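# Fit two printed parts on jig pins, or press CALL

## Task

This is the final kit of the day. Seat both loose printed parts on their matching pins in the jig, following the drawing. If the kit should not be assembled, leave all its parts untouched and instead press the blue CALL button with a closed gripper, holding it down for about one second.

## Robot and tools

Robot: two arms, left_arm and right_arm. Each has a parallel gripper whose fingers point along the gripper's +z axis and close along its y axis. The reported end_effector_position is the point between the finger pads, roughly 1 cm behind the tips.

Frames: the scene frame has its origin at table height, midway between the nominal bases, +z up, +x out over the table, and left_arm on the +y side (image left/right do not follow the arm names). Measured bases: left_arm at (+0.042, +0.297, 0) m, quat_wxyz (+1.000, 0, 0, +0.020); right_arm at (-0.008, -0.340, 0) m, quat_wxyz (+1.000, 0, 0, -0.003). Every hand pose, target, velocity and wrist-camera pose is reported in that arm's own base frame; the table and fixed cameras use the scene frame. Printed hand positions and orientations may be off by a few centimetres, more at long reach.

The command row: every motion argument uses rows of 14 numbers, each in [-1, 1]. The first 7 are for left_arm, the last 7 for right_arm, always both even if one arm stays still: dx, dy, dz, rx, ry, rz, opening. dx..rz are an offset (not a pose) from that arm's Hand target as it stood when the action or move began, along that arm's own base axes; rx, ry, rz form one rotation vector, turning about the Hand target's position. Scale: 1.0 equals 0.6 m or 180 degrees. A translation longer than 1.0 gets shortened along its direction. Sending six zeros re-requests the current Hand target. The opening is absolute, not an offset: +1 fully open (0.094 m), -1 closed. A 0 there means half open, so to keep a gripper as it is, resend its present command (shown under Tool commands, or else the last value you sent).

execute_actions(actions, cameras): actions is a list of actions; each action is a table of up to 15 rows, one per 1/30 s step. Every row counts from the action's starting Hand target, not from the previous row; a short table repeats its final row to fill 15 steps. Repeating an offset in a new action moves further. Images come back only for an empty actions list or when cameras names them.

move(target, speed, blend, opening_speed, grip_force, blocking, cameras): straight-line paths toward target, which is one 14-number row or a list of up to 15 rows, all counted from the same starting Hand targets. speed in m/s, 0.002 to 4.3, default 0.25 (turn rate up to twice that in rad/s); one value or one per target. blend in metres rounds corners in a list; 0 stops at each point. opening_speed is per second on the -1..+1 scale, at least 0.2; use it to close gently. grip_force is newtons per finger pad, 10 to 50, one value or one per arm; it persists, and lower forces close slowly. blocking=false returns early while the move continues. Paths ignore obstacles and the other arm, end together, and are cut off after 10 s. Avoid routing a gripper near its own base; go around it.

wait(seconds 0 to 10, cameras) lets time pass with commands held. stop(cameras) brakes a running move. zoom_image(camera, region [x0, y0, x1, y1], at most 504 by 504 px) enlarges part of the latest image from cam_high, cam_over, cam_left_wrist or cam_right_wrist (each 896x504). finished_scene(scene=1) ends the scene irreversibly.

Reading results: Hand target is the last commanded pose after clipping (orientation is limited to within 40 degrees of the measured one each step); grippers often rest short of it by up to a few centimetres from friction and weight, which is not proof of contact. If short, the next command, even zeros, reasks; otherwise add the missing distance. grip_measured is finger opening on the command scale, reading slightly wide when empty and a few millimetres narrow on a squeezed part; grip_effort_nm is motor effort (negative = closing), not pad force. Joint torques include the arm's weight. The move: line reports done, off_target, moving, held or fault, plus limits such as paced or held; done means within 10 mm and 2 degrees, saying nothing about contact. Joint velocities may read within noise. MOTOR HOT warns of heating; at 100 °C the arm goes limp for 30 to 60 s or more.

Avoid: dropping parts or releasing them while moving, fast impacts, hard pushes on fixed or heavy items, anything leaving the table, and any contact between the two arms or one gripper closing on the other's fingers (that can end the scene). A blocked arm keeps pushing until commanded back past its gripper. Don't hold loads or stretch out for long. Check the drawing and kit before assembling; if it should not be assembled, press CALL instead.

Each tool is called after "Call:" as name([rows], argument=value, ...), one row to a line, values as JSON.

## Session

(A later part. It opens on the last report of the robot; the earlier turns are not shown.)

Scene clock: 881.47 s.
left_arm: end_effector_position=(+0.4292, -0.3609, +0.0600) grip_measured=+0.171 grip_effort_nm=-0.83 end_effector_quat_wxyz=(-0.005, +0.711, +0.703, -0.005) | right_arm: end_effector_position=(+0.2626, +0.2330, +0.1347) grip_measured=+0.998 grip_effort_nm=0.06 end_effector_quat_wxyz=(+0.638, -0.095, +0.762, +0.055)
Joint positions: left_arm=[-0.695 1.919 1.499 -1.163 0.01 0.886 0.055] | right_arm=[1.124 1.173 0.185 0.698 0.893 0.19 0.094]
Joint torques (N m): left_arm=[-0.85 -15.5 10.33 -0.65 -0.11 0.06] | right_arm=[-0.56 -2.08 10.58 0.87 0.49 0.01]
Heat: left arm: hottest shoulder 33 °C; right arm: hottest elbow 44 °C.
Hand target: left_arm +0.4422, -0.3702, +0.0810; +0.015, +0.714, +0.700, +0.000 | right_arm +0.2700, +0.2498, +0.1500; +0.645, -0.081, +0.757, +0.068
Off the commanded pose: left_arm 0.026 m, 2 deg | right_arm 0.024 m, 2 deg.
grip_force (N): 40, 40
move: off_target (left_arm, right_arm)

Call:
move(target=[0.01,0,0.05,0,0,0,0,0,0,0,0,0,0,1], speed=0.15, cameras=["cam_right_wrist"])

Scene clock: 887.53 s.
left_arm: end_effector_position=(+0.4322, -0.3586, +0.0797) grip_measured=+0.171 grip_effort_nm=-0.83 end_effector_quat_wxyz=(-0.020, +0.710, +0.704, -0.002) | right_arm: end_effector_position=(+0.2626, +0.2330, +0.1347) grip_measured=+0.998 grip_effort_nm=0.06 end_effector_quat_wxyz=(+0.638, -0.095, +0.762, +0.055)
Joint positions: left_arm=[-0.692 1.919 1.555 -1.247 -0.001 0.886 0.055] | right_arm=[1.124 1.173 0.185 0.698 0.893 0.19 0.094]
Joint torques (N m): left_arm=[-0.62 -17.32 11.15 -0.51 -0.07 0.08] | right_arm=[-0.62 -2.14 10.58 0.85 0.49 0.01]
Heat: left arm: hottest shoulder 33 °C; right arm: hottest elbow 44 °C.
Hand target: left_arm +0.4482, -0.3702, +0.1110; +0.015, +0.714, +0.700, +0.000 | right_arm +0.2700, +0.2498, +0.1500; +0.645, -0.081, +0.757, +0.068
Off the commanded pose: left_arm 0.037 m, 4 deg | right_arm 0.024 m, 2 deg.
grip_force (N): 40, 40
move: off_target (left_arm, right_arm)
Images, in order (width x height): cam_right_wrist 896x504.

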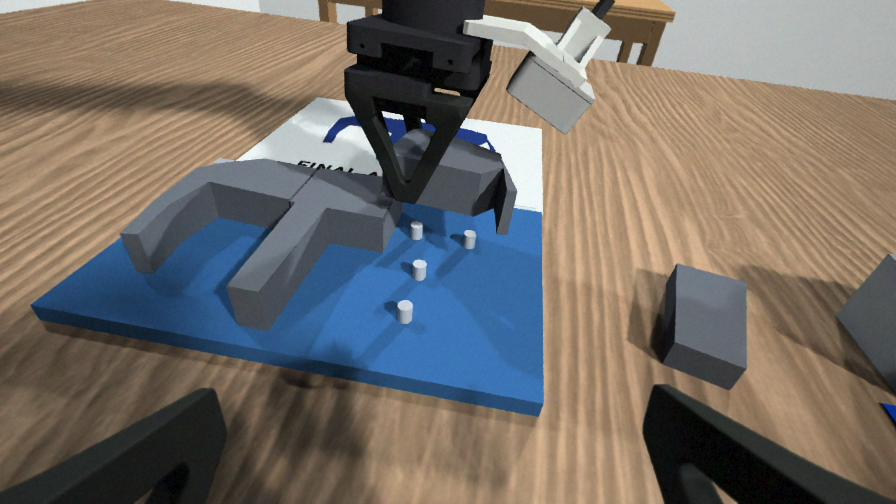

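Call:
zoom_image(camera="cam_right_wrist", region=[340, 120, 540, 340])

Scaled by 2.291 from the camera's 896x504 image, which has a finer 1280x720 frame.

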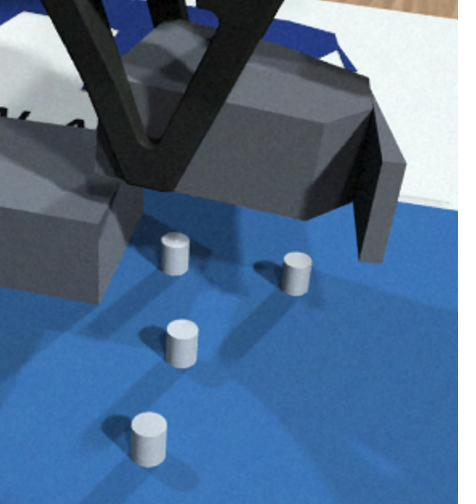

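Call:
zoom_image(camera="cam_right_wrist", region=[365, 125, 515, 245])

Scaled by 3.360 from the camera's 896x504 image, which has a finer 1280x720 frame.

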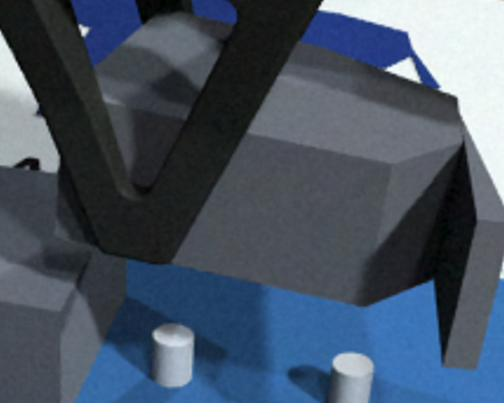

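Call:
zoom_image(camera="cam_right_wrist", region=[450, 160, 520, 230])

Scaled by 7.200 from the camera's 896x504 image, which has a finer 1280x720 frame.

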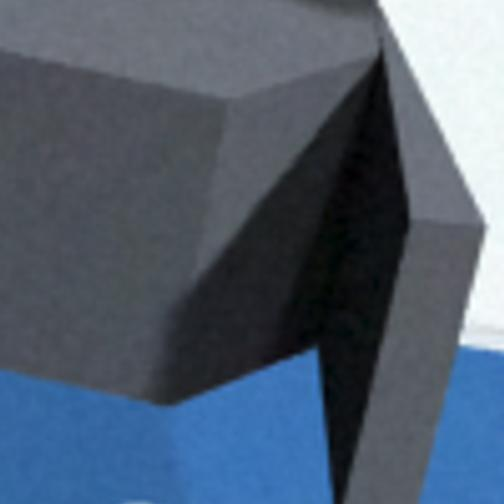

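Call:
wait(seconds=0.1, cameras=["cam_left_wrist"])

Scene clock: 975.57 s.
left_arm: end_effector_position=(+0.4322, -0.3586, +0.0797) grip_measured=+0.171 grip_effort_nm=-0.83 end_effector_quat_wxyz=(-0.020, +0.710, +0.704, -0.002) | right_arm: end_effector_position=(+0.2626, +0.2330, +0.1347) grip_measured=+0.998 grip_effort_nm=0.06 end_effector_quat_wxyz=(+0.638, -0.095, +0.762, +0.055)
Joint positions: left_arm=[-0.692 1.919 1.555 -1.247 -0.001 0.886 0.055] | right_arm=[1.124 1.173 0.185 0.698 0.893 0.19 0.094]
Joint torques (N m): left_arm=[-0.03 -17.44 10.88 -0.68 -0.06 0.06] | right_arm=[-0.5 -2.08 10.58 0.84 0.49 0.01]
Heat: left arm: hottest elbow 39 °C; right arm: hottest elbow 46 °C.
Hand target: left_arm +0.4482, -0.3702, +0.1110; +0.015, +0.714, +0.700, +0.000 | right_arm +0.2700, +0.2498, +0.1500; +0.645, -0.081, +0.757, +0.068
Tool commands: left_gripper/opening=+0.0 right_gripper/opening=+1.0
Off the commanded pose: left_arm 0.037 m, 4 deg | right_arm 0.024 m, 2 deg.
grip_force (N): 40, 40
wait: 0.10 s; at rest from the start
Images, in order (width x height): cam_left_wrist 896x504.

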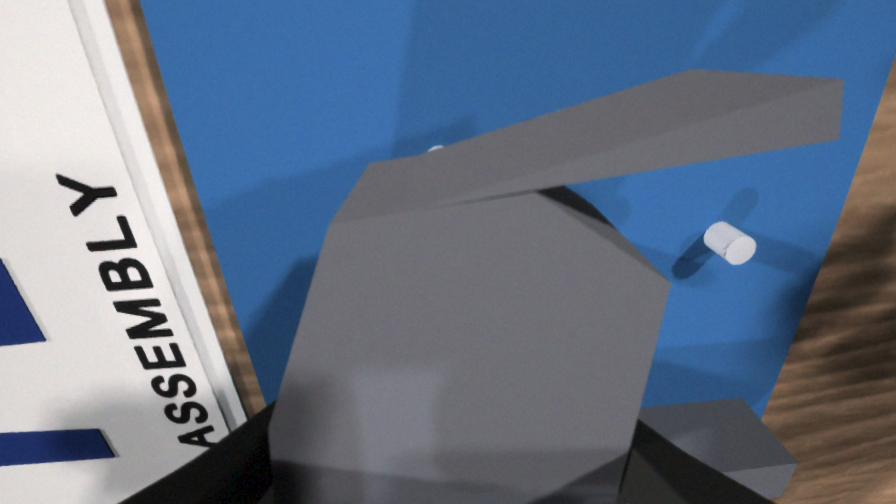

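Call:
move(target=[-0.0162,-0.0013,-0.0883,0,0,0,0,0,0,0,0,0,0,1], speed=0.1)

Scene clock: 1015.83 s.
left_arm: end_effector_position=(+0.4358, -0.3628, +0.0605) grip_measured=+0.171 grip_effort_nm=-0.83 end_effector_quat_wxyz=(+0.006, +0.710, +0.704, +0.001) | right_arm: end_effector_position=(+0.2626, +0.2330, +0.1347) grip_measured=+0.998 grip_effort_nm=0.06 end_effector_quat_wxyz=(+0.638, -0.095, +0.762, +0.055)
Joint positions: left_arm=[-0.694 1.919 1.501 -1.14 -0.001 0.886 0.055] | right_arm=[1.124 1.173 0.185 0.698 0.893 0.19 0.094]
Joint torques (N m): left_arm=[-1.44 -14.51 7.72 0.39 -0.09 0.01] | right_arm=[-0.56 -2.14 10.56 0.87 0.49 0.02]
Heat: left arm: hottest elbow 40 °C; right arm: hottest elbow 46 °C.
Hand target: left_arm +0.4385, -0.3709, +0.0580; +0.015, +0.714, +0.700, +0.000 | right_arm +0.2700, +0.2498, +0.1500; +0.645, -0.081, +0.757, +0.068
Off the commanded pose: left_arm 0.009 m, 1 deg | right_arm 0.024 m, 2 deg.
grip_force (N): 40, 40
move: off_target (right_arm)

Call:
move(target=[0,0.002,-0.016,-0.004,0,0,0,0,0,0,0,0,0,1], speed=0.08, cameras=["cam_right_wrist"])

Call:
zoom_image(camera="cam_right_wrist", region=[360, 170, 520, 290])

Scene clock: 1026.07 s.
left_arm: end_effector_position=(+0.4349, -0.3634, +0.0531) grip_measured=+0.171 grip_effort_nm=-0.83 end_effector_quat_wxyz=(+0.013, +0.710, +0.704, -0.001) | right_arm: end_effector_position=(+0.2626, +0.2330, +0.1347) grip_measured=+0.998 grip_effort_nm=0.06 end_effector_quat_wxyz=(+0.638, -0.095, +0.762, +0.055)
Joint positions: left_arm=[-0.694 1.919 1.479 -1.106 0.005 0.886 0.055] | right_arm=[1.124 1.173 0.185 0.698 0.893 0.19 0.094]
Joint torques (N m): left_arm=[-1.14 -13.92 7.62 0.35 0.09 -0.03] | right_arm=[-0.62 -2.08 10.59 0.87 0.49 0.01]
Heat: left arm: hottest elbow 40 °C; right arm: hottest elbow 46 °C.
Hand target: left_arm +0.4385, -0.3697, +0.0484; +0.019, +0.713, +0.700, -0.005 | right_arm +0.2700, +0.2498, +0.1500; +0.645, -0.081, +0.757, +0.068
Off the commanded pose: left_arm 0.009 m, 1 deg | right_arm 0.024 m, 2 deg.
grip_force (N): 40, 40
move: off_target (right_arm)
Images, in order (width x height): cam_right_wrist 896x504.

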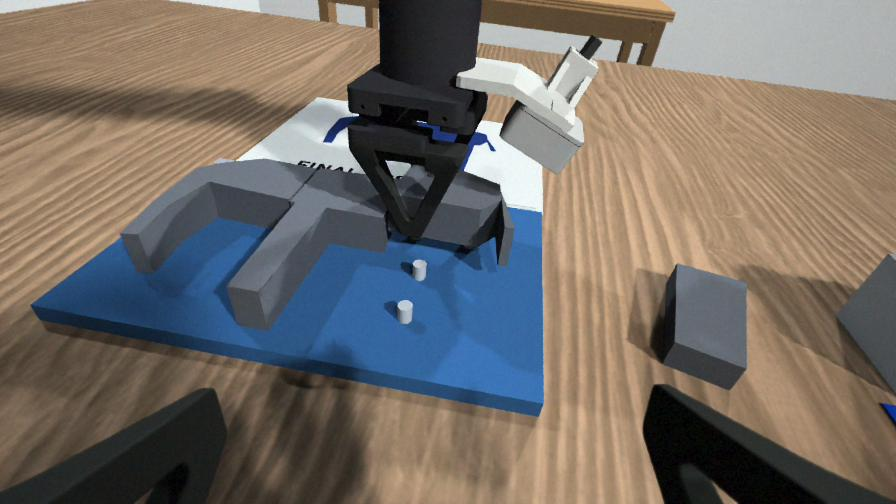

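Scaled by 3.150 from the camera's 896x504 image, which has a finer 1280x720 frame.

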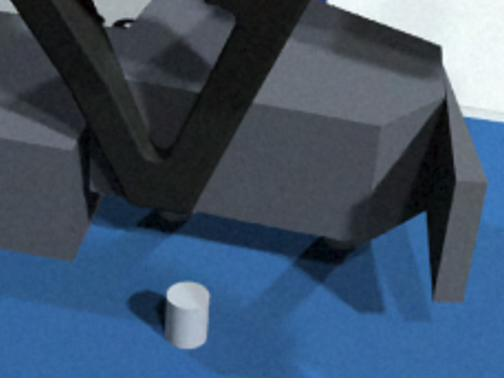

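Call:
move(target=[0.0103,0.0123,0,0,0,0,0,0,0,0,0,0,0,1], speed=0.08)

Scene clock: 1047.70 s.
left_arm: end_effector_position=(+0.4349, -0.3634, +0.0531) grip_measured=+0.171 grip_effort_nm=-0.83 end_effector_quat_wxyz=(+0.013, +0.712, +0.702, -0.001) | right_arm: end_effector_position=(+0.2626, +0.2330, +0.1347) grip_measured=+0.998 grip_effort_nm=0.06 end_effector_quat_wxyz=(+0.638, -0.095, +0.762, +0.055)
Joint positions: left_arm=[-0.694 1.919 1.479 -1.106 0.005 0.892 0.055] | right_arm=[1.124 1.173 0.185 0.698 0.893 0.19 0.094]
Joint torques (N m): left_arm=[0.5 -13.45 7.53 0.51 0.1 0.11] | right_arm=[-0.56 -2.08 10.59 0.9 0.49 0.01]
Heat: left arm: hottest elbow 37 °C; right arm: hottest elbow 46 °C.
Hand target: left_arm +0.4446, -0.3624, +0.0484; +0.019, +0.713, +0.700, -0.005 | right_arm +0.2700, +0.2498, +0.1500; +0.645, -0.081, +0.757, +0.068
Off the commanded pose: left_arm 0.011 m, 1 deg | right_arm 0.024 m, 2 deg.
grip_force (N): 40, 40
move: off_target (left_arm, right_arm)

Call:
move([
  [-0.03,-0.03,0.004,0,0,0,0,0,0,0,0,0,0,1],
  [0.0052,0.0032,0,0,0,0,0,0,0,0,0,0,0,1],
], speed=0.08, cameras=["cam_right_wrist"])

Call:
zoom_image(camera="cam_right_wrist", region=[360, 170, 520, 290])

Scene clock: 1066.17 s.
left_arm: end_effector_position=(+0.4346, -0.3620, +0.0515) grip_measured=+0.171 grip_effort_nm=-0.83 end_effector_quat_wxyz=(+0.012, +0.713, +0.701, -0.004) | right_arm: end_effector_position=(+0.2626, +0.2330, +0.1347) grip_measured=+0.998 grip_effort_nm=0.06 end_effector_quat_wxyz=(+0.638, -0.095, +0.762, +0.055)
Joint positions: left_arm=[-0.691 1.919 1.475 -1.103 0.01 0.898 0.055] | right_arm=[1.124 1.173 0.185 0.698 0.893 0.19 0.094]
Joint torques (N m): left_arm=[-0.67 -14.45 8.24 0.14 -0.06 0.08] | right_arm=[-0.62 -2.14 10.55 0.87 0.49 0.01]
Heat: left arm: hottest elbow 36 °C; right arm: hottest elbow 46 °C.
Hand target: left_arm +0.4478, -0.3604, +0.0484; +0.019, +0.713, +0.700, -0.005 | right_arm +0.2700, +0.2498, +0.1500; +0.645, -0.081, +0.757, +0.068
Off the commanded pose: left_arm 0.014 m, 1 deg | right_arm 0.024 m, 2 deg.
grip_force (N): 40, 40
move: off_target (left_arm, right_arm)
Images, in order (width x height): cam_right_wrist 896x504.

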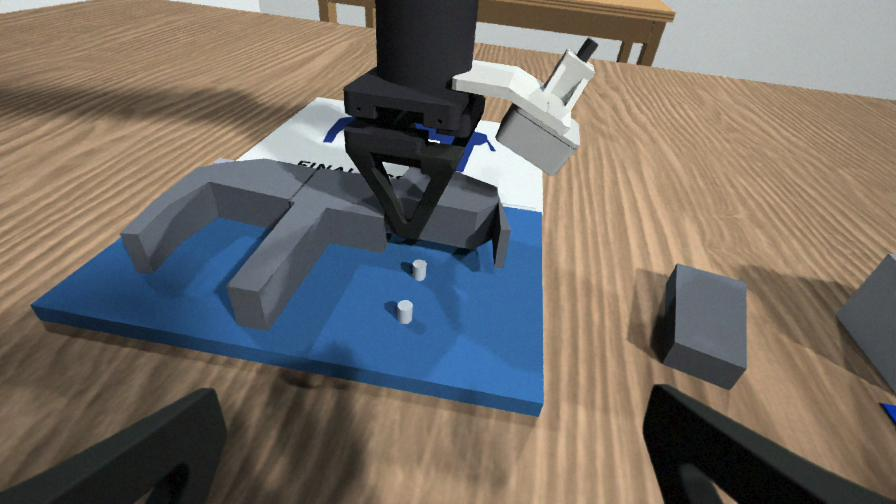

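Scaled by 3.150 from the camera's 896x504 image, which has a finer 1280x720 frame.

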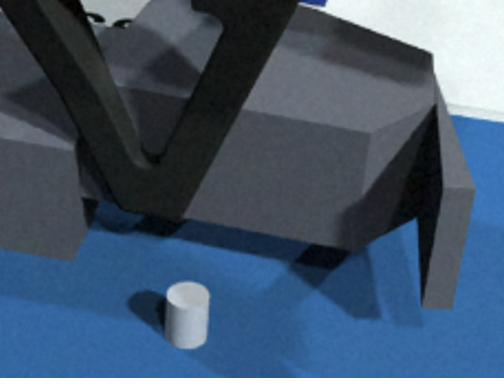

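Call:
move([
  [0.0057,-0.0475,0.0127,0,0,0,0,0,0,0,0,0,0,1],
  [-0.0172,0.0173,0.0027,0,0,0,0,0,0,0,0,0,0,1],
], speed=0.08, cameras=["cam_right_wrist"])

Call:
zoom_image(camera="cam_right_wrist", region=[360, 170, 520, 290])

Scene clock: 1089.10 s.
left_arm: end_effector_position=(+0.4294, -0.3612, +0.0467) grip_measured=+0.171 grip_effort_nm=-0.83 end_effector_quat_wxyz=(+0.015, +0.713, +0.700, -0.009) | right_arm: end_effector_position=(+0.2626, +0.2330, +0.1347) grip_measured=+0.998 grip_effort_nm=0.06 end_effector_quat_wxyz=(+0.638, -0.095, +0.762, +0.055)
Joint positions: left_arm=[-0.692 1.911 1.449 -1.08 0.021 0.897 0.055] | right_arm=[1.124 1.173 0.185 0.698 0.893 0.19 0.094]
Joint torques (N m): left_arm=[1.08 -15.38 6.28 0.18 -0.21 0.15] | right_arm=[-0.56 -2.08 10.54 0.85 0.49 0.01]
Heat: left arm: hottest elbow 36 °C; right arm: hottest elbow 46 °C.
Hand target: left_arm +0.4374, -0.3501, +0.0500; +0.019, +0.713, +0.700, -0.005 | right_arm +0.2700, +0.2498, +0.1500; +0.645, -0.081, +0.757, +0.068
Off the commanded pose: left_arm 0.014 m, 1 deg | right_arm 0.024 m, 2 deg.
grip_force (N): 40, 40
move: off_target (left_arm, right_arm)
Images, in order (width x height): cam_right_wrist 896x504.

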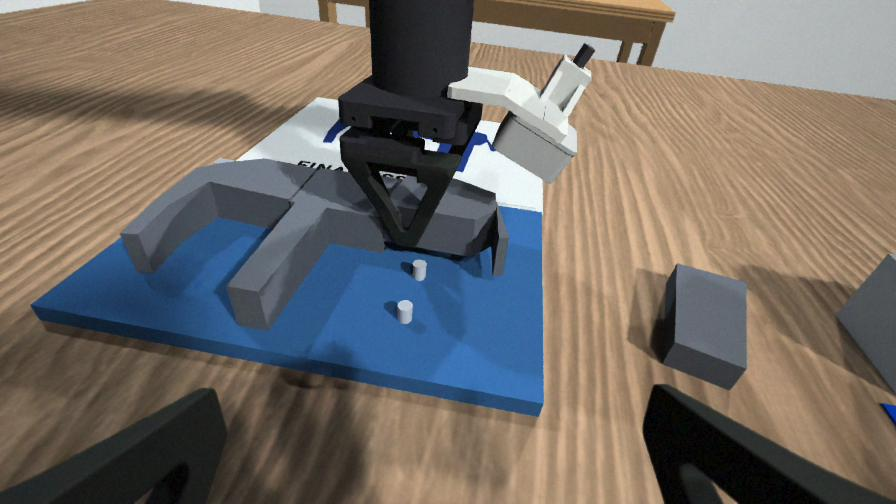

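Scaled by 3.150 from the camera's 896x504 image, which has a finer 1280x720 frame.

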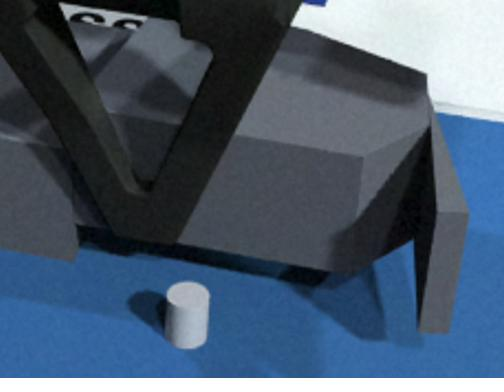

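Call:
move([
  [0.0343,-0.0698,0.0167,0,0,0,0,0,0,0,0,0,0,1],
  [0.009,-0.0075,0.005,0,0,0,0,0,0,0,0,0,0,1],
], speed=0.08, cameras=["cam_right_wrist"])

Call:
zoom_image(camera="cam_right_wrist", region=[360, 170, 520, 290])

Scene clock: 1102.33 s.
left_arm: end_effector_position=(+0.4338, -0.3613, +0.0473) grip_measured=+0.171 grip_effort_nm=-0.83 end_effector_quat_wxyz=(+0.008, +0.713, +0.701, -0.004) | right_arm: end_effector_position=(+0.2626, +0.2330, +0.1347) grip_measured=+0.998 grip_effort_nm=0.06 end_effector_quat_wxyz=(+0.638, -0.095, +0.762, +0.055)
Joint positions: left_arm=[-0.691 1.926 1.475 -1.105 0.01 0.897 0.055] | right_arm=[1.124 1.173 0.185 0.698 0.893 0.19 0.094]
Joint torques (N m): left_arm=[0.91 -15.68 6.82 0.16 -0.02 0.1] | right_arm=[-0.56 -2.02 10.56 0.87 0.49 0.01]
Heat: left arm: hottest elbow 35 °C; right arm: hottest elbow 46 °C.
Hand target: left_arm +0.4428, -0.3546, +0.0530; +0.019, +0.713, +0.700, -0.005 | right_arm +0.2700, +0.2498, +0.1500; +0.645, -0.081, +0.757, +0.068
Off the commanded pose: left_arm 0.013 m, 1 deg | right_arm 0.024 m, 2 deg.
grip_force (N): 40, 40
move: off_target (left_arm, right_arm)
Images, in order (width x height): cam_right_wrist 896x504.

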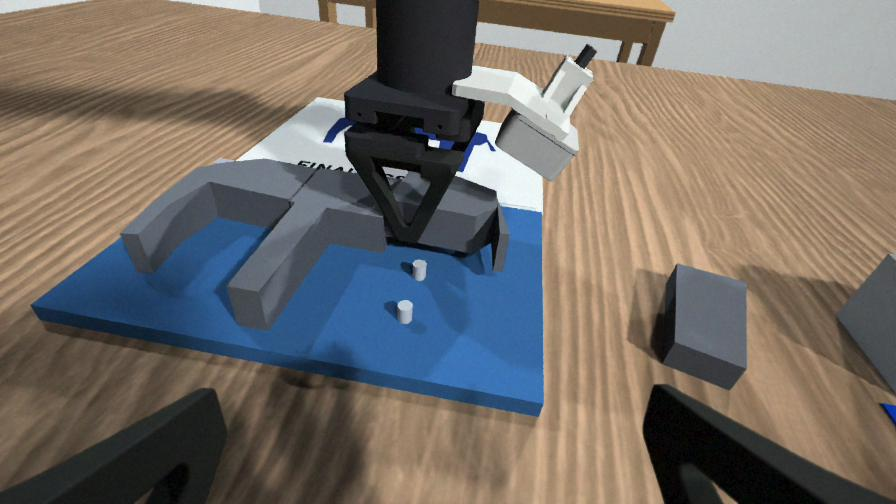

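Scaled by 3.150 from the camera's 896x504 image, which has a finer 1280x720 frame.

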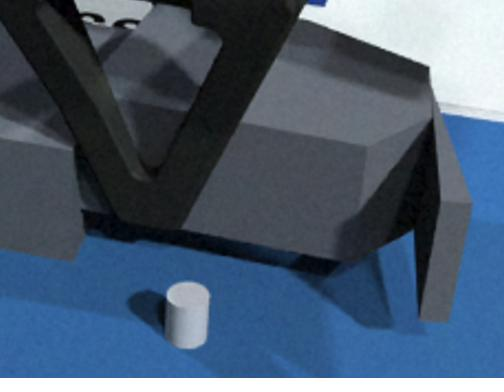

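Call:
move([
  [0.025,-0.06,0.0117,0,0,0,0,0,0,0,0,0,0,1],
  [0.0075,-0.0025,0.003,0,0,0,0,0,0,0,0,0,0,1],
], speed=0.08, cameras=["cam_right_wrist"])

Call:
zoom_image(camera="cam_right_wrist", region=[360, 170, 520, 290])

Scene clock: 1110.47 s.
left_arm: end_effector_position=(+0.4368, -0.3612, +0.0476) grip_measured=+0.171 grip_effort_nm=-0.83 end_effector_quat_wxyz=(+0.004, +0.714, +0.700, -0.004) | right_arm: end_effector_position=(+0.2626, +0.2330, +0.1347) grip_measured=+0.998 grip_effort_nm=0.06 end_effector_quat_wxyz=(+0.638, -0.095, +0.762, +0.055)
Joint positions: left_arm=[-0.688 1.935 1.49 -1.119 0.008 0.903 0.055] | right_arm=[1.124 1.173 0.185 0.698 0.893 0.19 0.094]
Joint torques (N m): left_arm=[0.97 -15.91 6.91 0.34 -0.05 0.08] | right_arm=[-0.62 -2.14 10.58 0.85 0.49 0.01]
Heat: left arm: hottest elbow 35 °C; right arm: hottest elbow 46 °C.
Hand target: left_arm +0.4473, -0.3561, +0.0548; +0.019, +0.713, +0.700, -0.005 | right_arm +0.2700, +0.2498, +0.1500; +0.645, -0.081, +0.757, +0.068
Off the commanded pose: left_arm 0.014 m, 2 deg | right_arm 0.024 m, 2 deg.
grip_force (N): 40, 40
move: off_target (left_arm, right_arm)
Images, in order (width x height): cam_right_wrist 896x504.

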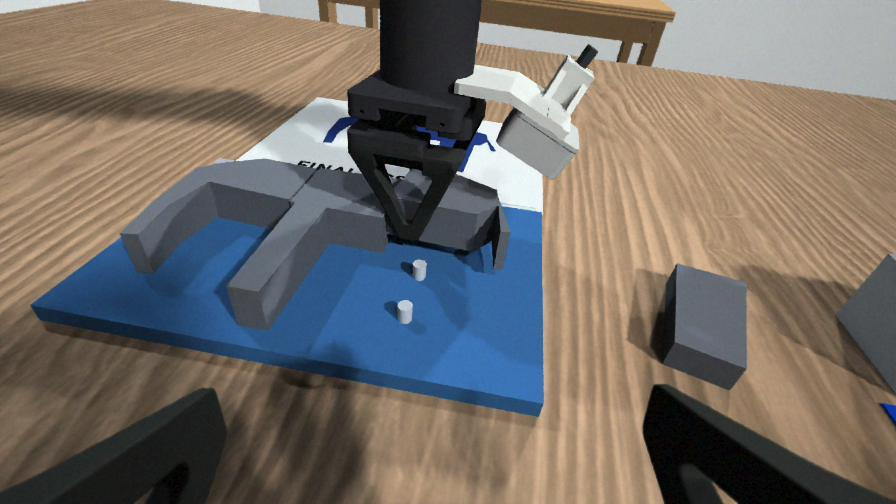

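Scaled by 3.150 from the camera's 896x504 image, which has a finer 1280x720 frame.

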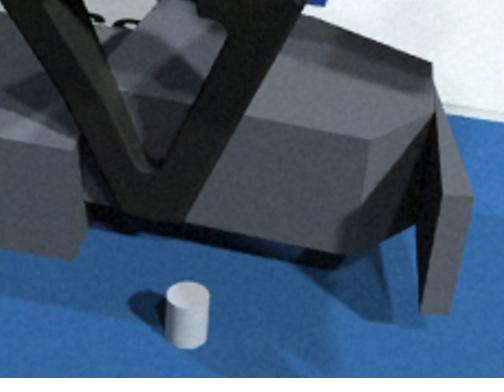

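Call:
move(target=[0.001,0,-0.02,0,0,0,0,0,0,0,0,0,0,1], speed=0.05, cameras=["cam_right_wrist"])

Call:
zoom_image(camera="cam_right_wrist", region=[360, 170, 520, 290])

Scene clock: 1119.83 s.
left_arm: end_effector_position=(+0.4381, -0.3622, +0.0467) grip_measured=+0.171 grip_effort_nm=-0.83 end_effector_quat_wxyz=(+0.011, +0.715, +0.699, -0.003) | right_arm: end_effector_position=(+0.2626, +0.2330, +0.1347) grip_measured=+0.998 grip_effort_nm=0.06 end_effector_quat_wxyz=(+0.638, -0.095, +0.762, +0.055)
Joint positions: left_arm=[-0.688 1.932 1.483 -1.1 0.008 0.906 0.055] | right_arm=[1.124 1.173 0.185 0.698 0.893 0.19 0.094]
Joint torques (N m): left_arm=[0.79 -15.33 6.45 0.75 -0.01 0.04] | right_arm=[-0.56 -2.08 10.56 0.85 0.49 0.01]
Heat: left arm: hottest elbow 35 °C; right arm: hottest elbow 46 °C.
Hand target: left_arm +0.4479, -0.3561, +0.0428; +0.019, +0.713, +0.700, -0.005 | right_arm +0.2700, +0.2498, +0.1500; +0.645, -0.081, +0.757, +0.068
Off the commanded pose: left_arm 0.012 m, 1 deg | right_arm 0.024 m, 2 deg.
grip_force (N): 40, 40
move: off_target (left_arm, right_arm)
Images, in order (width x height): cam_right_wrist 896x504.

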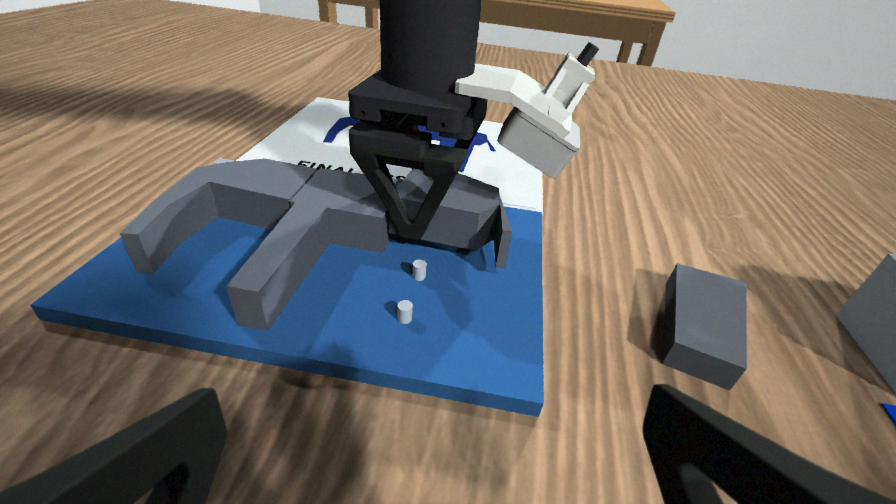

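Scaled by 3.150 from the camera's 896x504 image, which has a finer 1280x720 frame.

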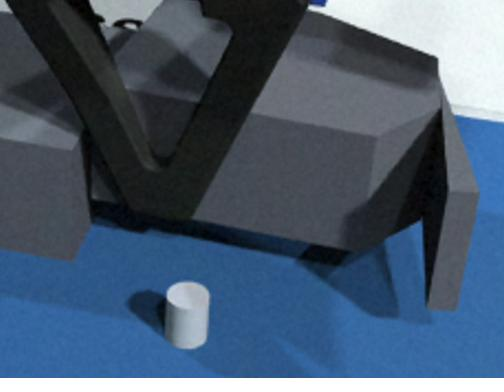

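Call:
move([
  [0,0.006,-0.008,0,0,0,0,0,0,0,0,0,0,1],
  [-0.006,0.008,-0.008,0,0,0,0,0,0,0,0,0,0,1],
  [-0.012,0.004,-0.008,0,0,0,0,0,0,0,0,0,0,1],
  [-0.012,0.012,-0.008,0,0,0,0,0,0,0,0,0,0,1],
], speed=0.03, cameras=["cam_right_wrist"])

Call:
zoom_image(camera="cam_right_wrist", region=[360, 170, 520, 290])

Scene clock: 1134.50 s.
left_arm: end_effector_position=(+0.4367, -0.3609, +0.0466) grip_measured=+0.171 grip_effort_nm=-0.83 end_effector_quat_wxyz=(+0.025, +0.715, +0.699, -0.006) | right_arm: end_effector_position=(+0.2626, +0.2330, +0.1347) grip_measured=+0.998 grip_effort_nm=0.06 end_effector_quat_wxyz=(+0.638, -0.095, +0.762, +0.055)
Joint positions: left_arm=[-0.684 1.912 1.45 -1.06 0.018 0.909 0.055] | right_arm=[1.124 1.173 0.185 0.698 0.893 0.19 0.094]
Joint torques (N m): left_arm=[0.85 -15.56 5.72 0.16 -0.1 0.06] | right_arm=[-0.5 -2.08 10.56 0.84 0.49 0.01]
Heat: left arm: hottest elbow 35 °C; right arm: hottest elbow 46 °C.
Hand target: left_arm +0.4407, -0.3489, +0.0380; +0.019, +0.713, +0.700, -0.005 | right_arm +0.2700, +0.2498, +0.1500; +0.645, -0.081, +0.757, +0.068
Off the commanded pose: left_arm 0.015 m, 1 deg | right_arm 0.024 m, 2 deg.
grip_force (N): 40, 40
move: off_target (left_arm, right_arm)
Images, in order (width x height): cam_right_wrist 896x504.

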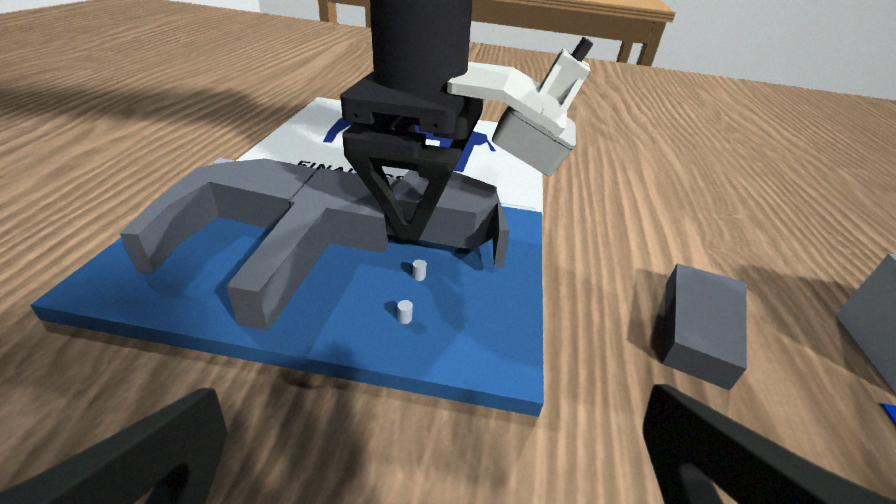

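Scaled by 3.150 from the camera's 896x504 image, which has a finer 1280x720 frame.

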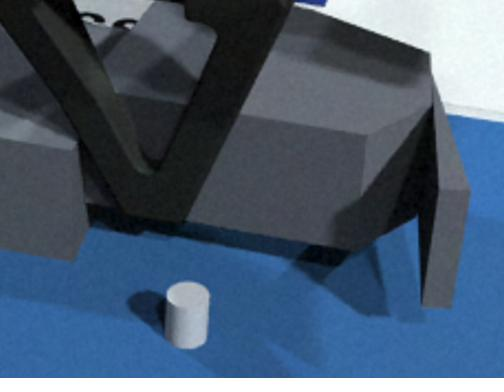

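Call:
zoom_image(camera="cam_right_wrist", region=[365, 190, 425, 260])

Call:
zoom_image(camera="cam_right_wrist", region=[440, 190, 510, 270])

Scaled by 7.200 from the camera's 896x504 image, which has a finer 1280x720 frame.

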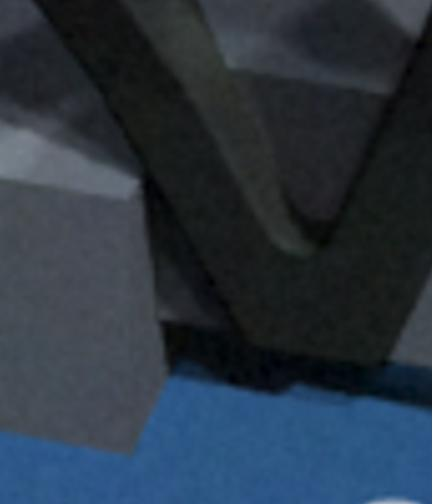

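Scaled by 6.300 from the camera's 896x504 image, which has a finer 1280x720 frame.

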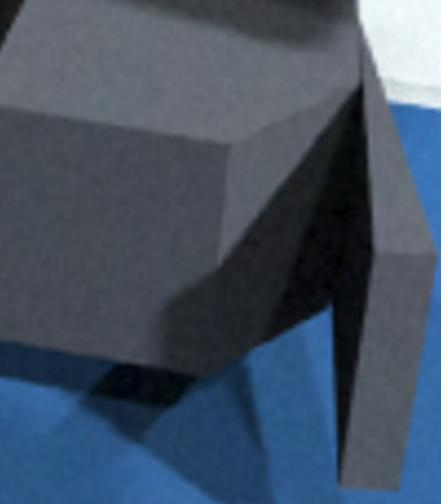

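Call:
move([
  [0.0,-0.005,0.002,0.0048,0,0.004,0,0,0,0,0,0,0,1],
  [-0.02,-0.005,0.002,0.0048,0,0.004,0,0,0,0,0,0,0,1],
], speed=0.01, cameras=["cam_right_wrist"])

Call:
zoom_image(camera="cam_right_wrist", region=[360, 170, 520, 290])

Scene clock: 1244.43 s.
left_arm: end_effector_position=(+0.4351, -0.3604, +0.0469) grip_measured=+0.171 grip_effort_nm=-0.83 end_effector_quat_wxyz=(+0.029, +0.709, +0.705, -0.005) | right_arm: end_effector_position=(+0.2626, +0.2330, +0.1347) grip_measured=+0.998 grip_effort_nm=0.06 end_effector_quat_wxyz=(+0.638, -0.095, +0.762, +0.055)
Joint positions: left_arm=[-0.686 1.903 1.437 -1.047 0.016 0.891 0.055] | right_arm=[1.124 1.173 0.185 0.698 0.893 0.19 0.094]
Joint torques (N m): left_arm=[-0.62 -14.51 5.5 0.03 -0.49 -0.06] | right_arm=[-0.62 -2.08 10.59 0.84 0.49 0.01]
Heat: left arm: hottest shoulder 34 °C; right arm: hottest elbow 47 °C.
Hand target: left_arm +0.4287, -0.3519, +0.0392; +0.014, +0.709, +0.705, +0.001 | right_arm +0.2700, +0.2498, +0.1500; +0.645, -0.081, +0.757, +0.068
Off the commanded pose: left_arm 0.013 m, 2 deg | right_arm 0.024 m, 2 deg.
grip_force (N): 40, 40
move: off_target (left_arm, right_arm)
Images, in order (width x height): cam_right_wrist 896x504.

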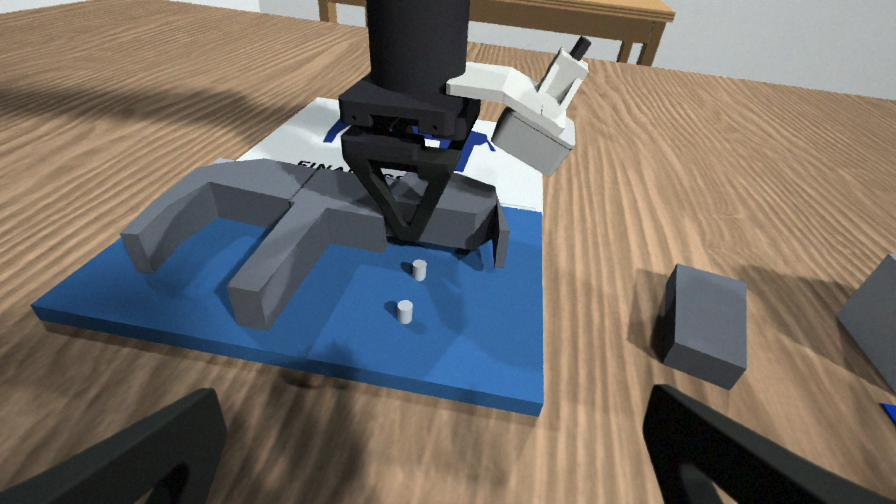

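Scaled by 3.150 from the camera's 896x504 image, which has a finer 1280x720 frame.

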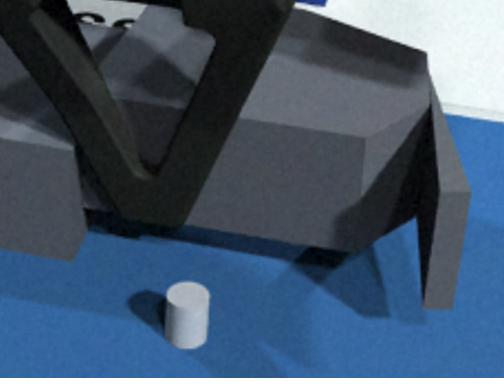

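Call:
move(target=[-0.0167,0,0,0,0,0,0,0,0,0,0,0,0,1], speed=0.012, cameras=["cam_right_wrist"])

Call:
zoom_image(camera="cam_right_wrist", region=[360, 170, 520, 290])

Scene clock: 1251.43 s.
left_arm: end_effector_position=(+0.4284, -0.3604, +0.0451) grip_measured=+0.171 grip_effort_nm=-0.83 end_effector_quat_wxyz=(+0.032, +0.707, +0.706, -0.005) | right_arm: end_effector_position=(+0.2626, +0.2330, +0.1347) grip_measured=+0.998 grip_effort_nm=0.06 end_effector_quat_wxyz=(+0.638, -0.095, +0.762, +0.055)
Joint positions: left_arm=[-0.694 1.891 1.412 -1.03 0.016 0.878 0.055] | right_arm=[1.124 1.173 0.185 0.698 0.893 0.19 0.094]
Joint torques (N m): left_arm=[-0.62 -15.33 5.44 -0.35 -0.47 -0.06] | right_arm=[-0.56 -2.08 10.56 0.85 0.49 0.01]
Heat: left arm: hottest shoulder 34 °C; right arm: hottest elbow 47 °C.
Hand target: left_arm +0.4187, -0.3519, +0.0392; +0.014, +0.709, +0.705, +0.001 | right_arm +0.2700, +0.2498, +0.1500; +0.645, -0.081, +0.757, +0.068
Off the commanded pose: left_arm 0.014 m, 2 deg | right_arm 0.024 m, 2 deg.
grip_force (N): 40, 40
move: off_target (left_arm, right_arm)
Images, in order (width x height): cam_right_wrist 896x504.

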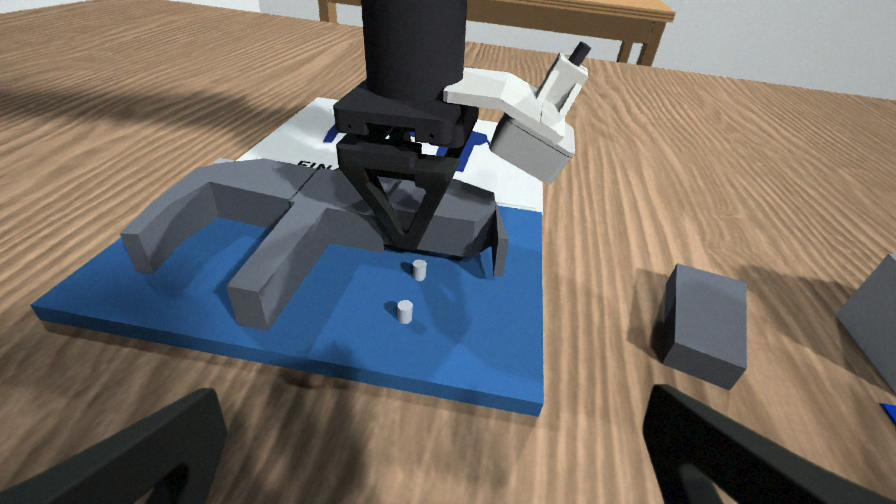

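Scaled by 3.150 from the camera's 896x504 image, which has a finer 1280x720 frame.

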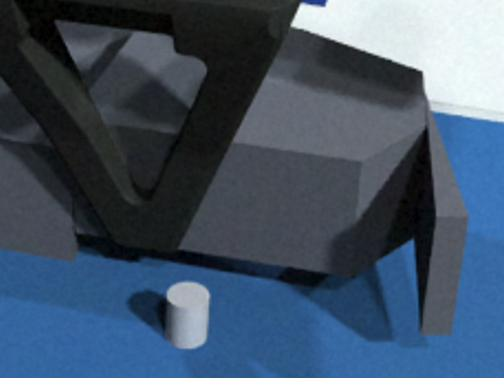

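Call:
zoom_image(camera="cam_right_wrist", region=[365, 190, 425, 260])

Call:
zoom_image(camera="cam_right_wrist", region=[440, 190, 510, 270])

Scaled by 7.200 from the camera's 896x504 image, which has a finer 1280x720 frame.

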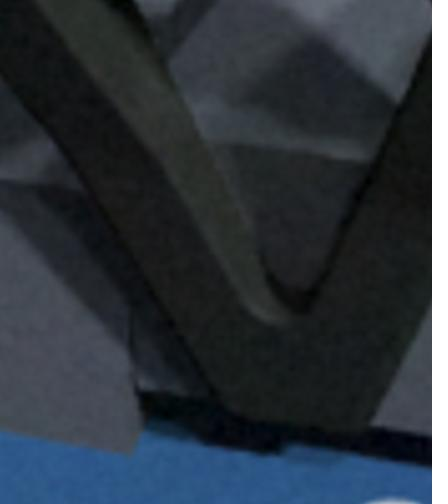

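Scaled by 6.300 from the camera's 896x504 image, which has a finer 1280x720 frame.

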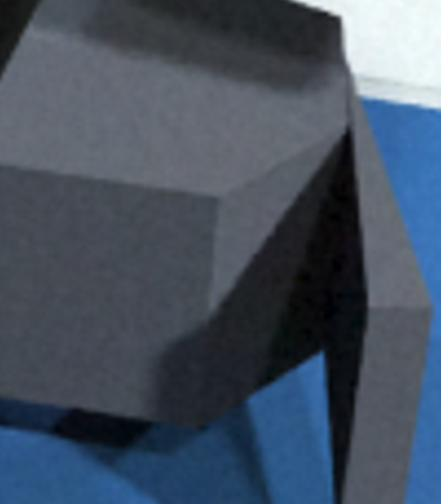

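Call:
move(target=[0.022,-0.006,-0.004,0,0,0,0,0,0,0,0,0,0,1], speed=0.012, cameras=["cam_right_wrist"])

Call:
zoom_image(camera="cam_right_wrist", region=[365, 190, 425, 260])

Scene clock: 1266.07 s.
left_arm: end_effector_position=(+0.4284, -0.3604, +0.0451) grip_measured=+0.171 grip_effort_nm=-0.83 end_effector_quat_wxyz=(+0.032, +0.707, +0.706, -0.005) | right_arm: end_effector_position=(+0.2626, +0.2330, +0.1347) grip_measured=+0.998 grip_effort_nm=0.06 end_effector_quat_wxyz=(+0.638, -0.095, +0.762, +0.055)
Joint positions: left_arm=[-0.694 1.891 1.412 -1.03 0.016 0.878 0.055] | right_arm=[1.124 1.173 0.185 0.698 0.893 0.19 0.094]
Joint torques (N m): left_arm=[-0.67 -12.1 8.36 -0.83 -0.47 0.02] | right_arm=[-0.56 -2.14 10.56 0.88 0.49 0.01]
Heat: left arm: hottest shoulder 33 °C; right arm: hottest elbow 47 °C.
Hand target: left_arm +0.4319, -0.3555, +0.0368; +0.014, +0.709, +0.705, +0.001 | right_arm +0.2700, +0.2498, +0.1500; +0.645, -0.081, +0.757, +0.068
Off the commanded pose: left_arm 0.010 m, 2 deg | right_arm 0.024 m, 2 deg.
grip_force (N): 40, 40
move: off_target (right_arm)
Images, in order (width x height): cam_right_wrist 896x504.

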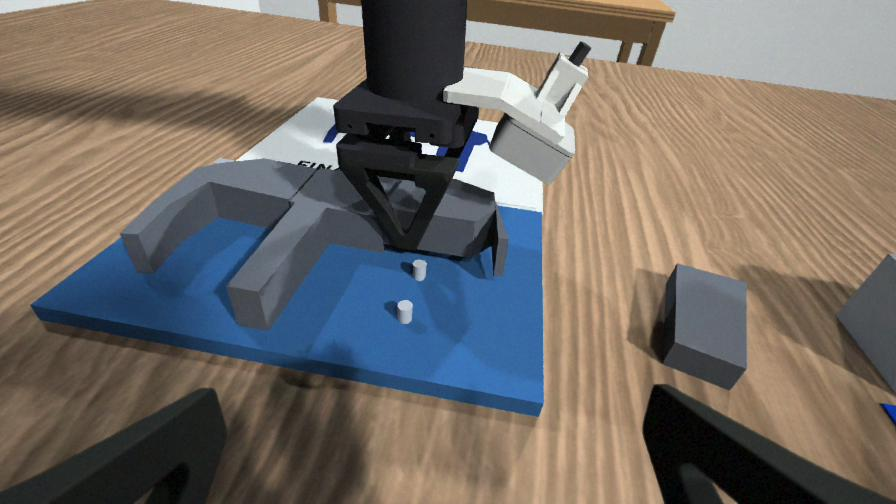

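Scaled by 7.200 from the camera's 896x504 image, which has a finer 1280x720 frame.

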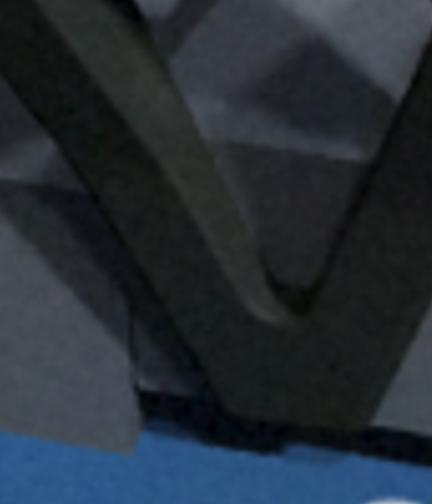

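Call:
move(target=[0.008,0,0,0,0,0,0,0,0,0,0,0,0,1], speed=0.012)

Scene clock: 1270.63 s.
left_arm: end_effector_position=(+0.4287, -0.3607, +0.0453) grip_measured=+0.171 grip_effort_nm=-0.83 end_effector_quat_wxyz=(+0.031, +0.707, +0.706, -0.005) | right_arm: end_effector_position=(+0.2626, +0.2330, +0.1347) grip_measured=+0.998 grip_effort_nm=0.06 end_effector_quat_wxyz=(+0.638, -0.095, +0.762, +0.055)
Joint positions: left_arm=[-0.694 1.892 1.415 -1.033 0.016 0.878 0.055] | right_arm=[1.124 1.173 0.185 0.698 0.893 0.19 0.094]
Joint torques (N m): left_arm=[0.03 -12.22 8.87 -1.06 -0.46 0.04] | right_arm=[-0.5 -2.02 10.59 0.85 0.49 0.01]
Heat: left arm: hottest shoulder 33 °C; right arm: hottest elbow 47 °C.
Hand target: left_arm +0.4367, -0.3555, +0.0368; +0.014, +0.709, +0.705, +0.001 | right_arm +0.2700, +0.2498, +0.1500; +0.645, -0.081, +0.757, +0.068
Off the commanded pose: left_arm 0.013 m, 2 deg | right_arm 0.024 m, 2 deg.
grip_force (N): 40, 40
move: off_target (left_arm, right_arm)

Started to move; continue.

Call:
move(target=[0.0035,0,0,0,0,0,0,0,0,0,0,0,0,1], speed=0.012)

Call:
move(target=[0.0025,0,0,0,0,0,0,0,0,0,0,0,0,1], speed=0.012)

Call:
move(target=[0.0025,0,0,0,0,0,0,0,0,0,0,0,0,1], speed=0.012, cameras=["cam_right_wrist"])

Call:
zoom_image(camera="cam_right_wrist", region=[365, 190, 425, 260])

Scene clock: 1276.27 s.
left_arm: end_effector_position=(+0.4289, -0.3609, +0.0460) grip_measured=+0.171 grip_effort_nm=-0.83 end_effector_quat_wxyz=(+0.029, +0.707, +0.706, -0.005) | right_arm: end_effector_position=(+0.2626, +0.2330, +0.1347) grip_measured=+0.998 grip_effort_nm=0.06 end_effector_quat_wxyz=(+0.638, -0.095, +0.762, +0.055)
Joint positions: left_arm=[-0.694 1.894 1.42 -1.039 0.016 0.878 0.055] | right_arm=[1.124 1.173 0.185 0.698 0.893 0.19 0.094]
Joint torques (N m): left_arm=[0.32 -12.34 9.17 -0.8 -0.46 0.13] | right_arm=[-0.62 -2.08 10.58 0.88 0.49 0.01]
Heat: left arm: hottest elbow 33 °C; right arm: hottest elbow 47 °C.
Hand target: left_arm +0.4388, -0.3555, +0.0368; +0.014, +0.709, +0.705, +0.001 | right_arm +0.2700, +0.2498, +0.1500; +0.645, -0.081, +0.757, +0.068
Off the commanded pose: left_arm 0.015 m, 2 deg | right_arm 0.024 m, 2 deg.
grip_force (N): 40, 40
move: off_target (left_arm, right_arm)

Scene clock: 1277.40 s.
left_arm: end_effector_position=(+0.4288, -0.3608, +0.0454) grip_measured=+0.171 grip_effort_nm=-0.83 end_effector_quat_wxyz=(+0.027, +0.707, +0.706, -0.006) | right_arm: end_effector_position=(+0.2626, +0.2330, +0.1347) grip_measured=+0.998 grip_effort_nm=0.06 end_effector_quat_wxyz=(+0.638, -0.095, +0.762, +0.055)
Joint positions: left_arm=[-0.694 1.897 1.423 -1.043 0.016 0.878 0.055] | right_arm=[1.124 1.173 0.185 0.698 0.893 0.19 0.094]
Joint torques (N m): left_arm=[1.26 -11.87 9.26 -0.85 -0.41 0.09] | right_arm=[-0.62 -2.08 10.56 0.87 0.49 0.01]
Heat: left arm: hottest elbow 33 °C; right arm: hottest elbow 47 °C.
Hand target: left_arm +0.4403, -0.3555, +0.0368; +0.014, +0.709, +0.705, +0.001 | right_arm +0.2700, +0.2498, +0.1500; +0.645, -0.081, +0.757, +0.068
Off the commanded pose: left_arm 0.015 m, 2 deg | right_arm 0.024 m, 2 deg.
grip_force (N): 40, 40
move: off_target (left_arm, right_arm)

Scene clock: 1278.40 s.
left_arm: end_effector_position=(+0.4292, -0.3608, +0.0461) grip_measured=+0.171 grip_effort_nm=-0.83 end_effector_quat_wxyz=(+0.026, +0.708, +0.706, -0.005) | right_arm: end_effector_position=(+0.2626, +0.2330, +0.1347) grip_measured=+0.998 grip_effort_nm=0.06 end_effector_quat_wxyz=(+0.638, -0.095, +0.762, +0.055)
Joint positions: left_arm=[-0.694 1.899 1.427 -1.05 0.015 0.88 0.055] | right_arm=[1.124 1.173 0.185 0.698 0.893 0.19 0.094]
Joint torques (N m): left_arm=[0.44 -11.63 9.06 -0.66 -0.45 0.12] | right_arm=[-0.5 -2.02 10.58 0.87 0.49 0.01]
Heat: left arm: hottest elbow 33 °C; right arm: hottest elbow 47 °C.
Hand target: left_arm +0.4418, -0.3555, +0.0368; +0.014, +0.709, +0.705, +0.001 | right_arm +0.2700, +0.2498, +0.1500; +0.645, -0.081, +0.757, +0.068
Off the commanded pose: left_arm 0.016 m, 1 deg | right_arm 0.024 m, 2 deg.
grip_force (N): 40, 40
move: off_target (left_arm, right_arm)
Images, in order (width x height): cam_right_wrist 896x504.

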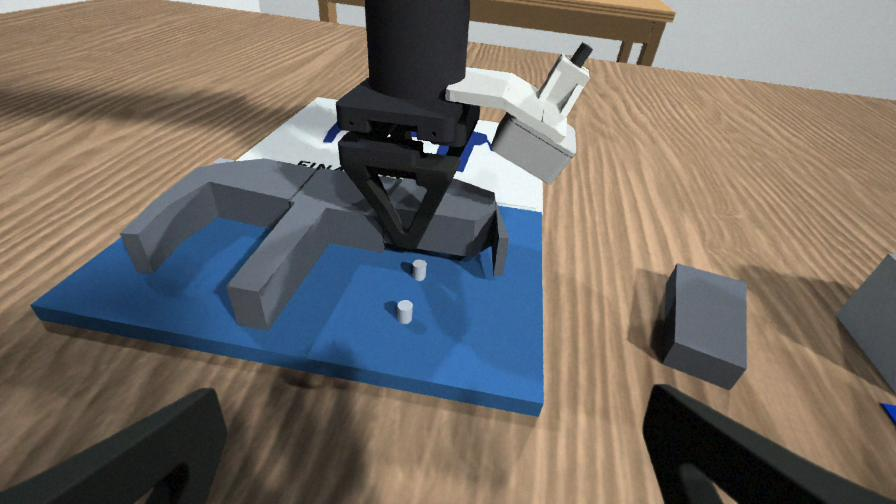

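Scaled by 7.200 from the camera's 896x504 image, which has a finer 1280x720 frame.

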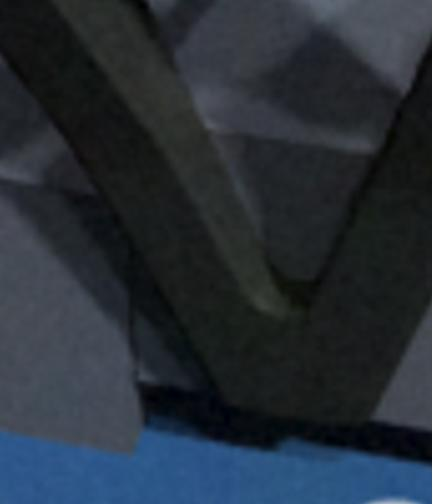

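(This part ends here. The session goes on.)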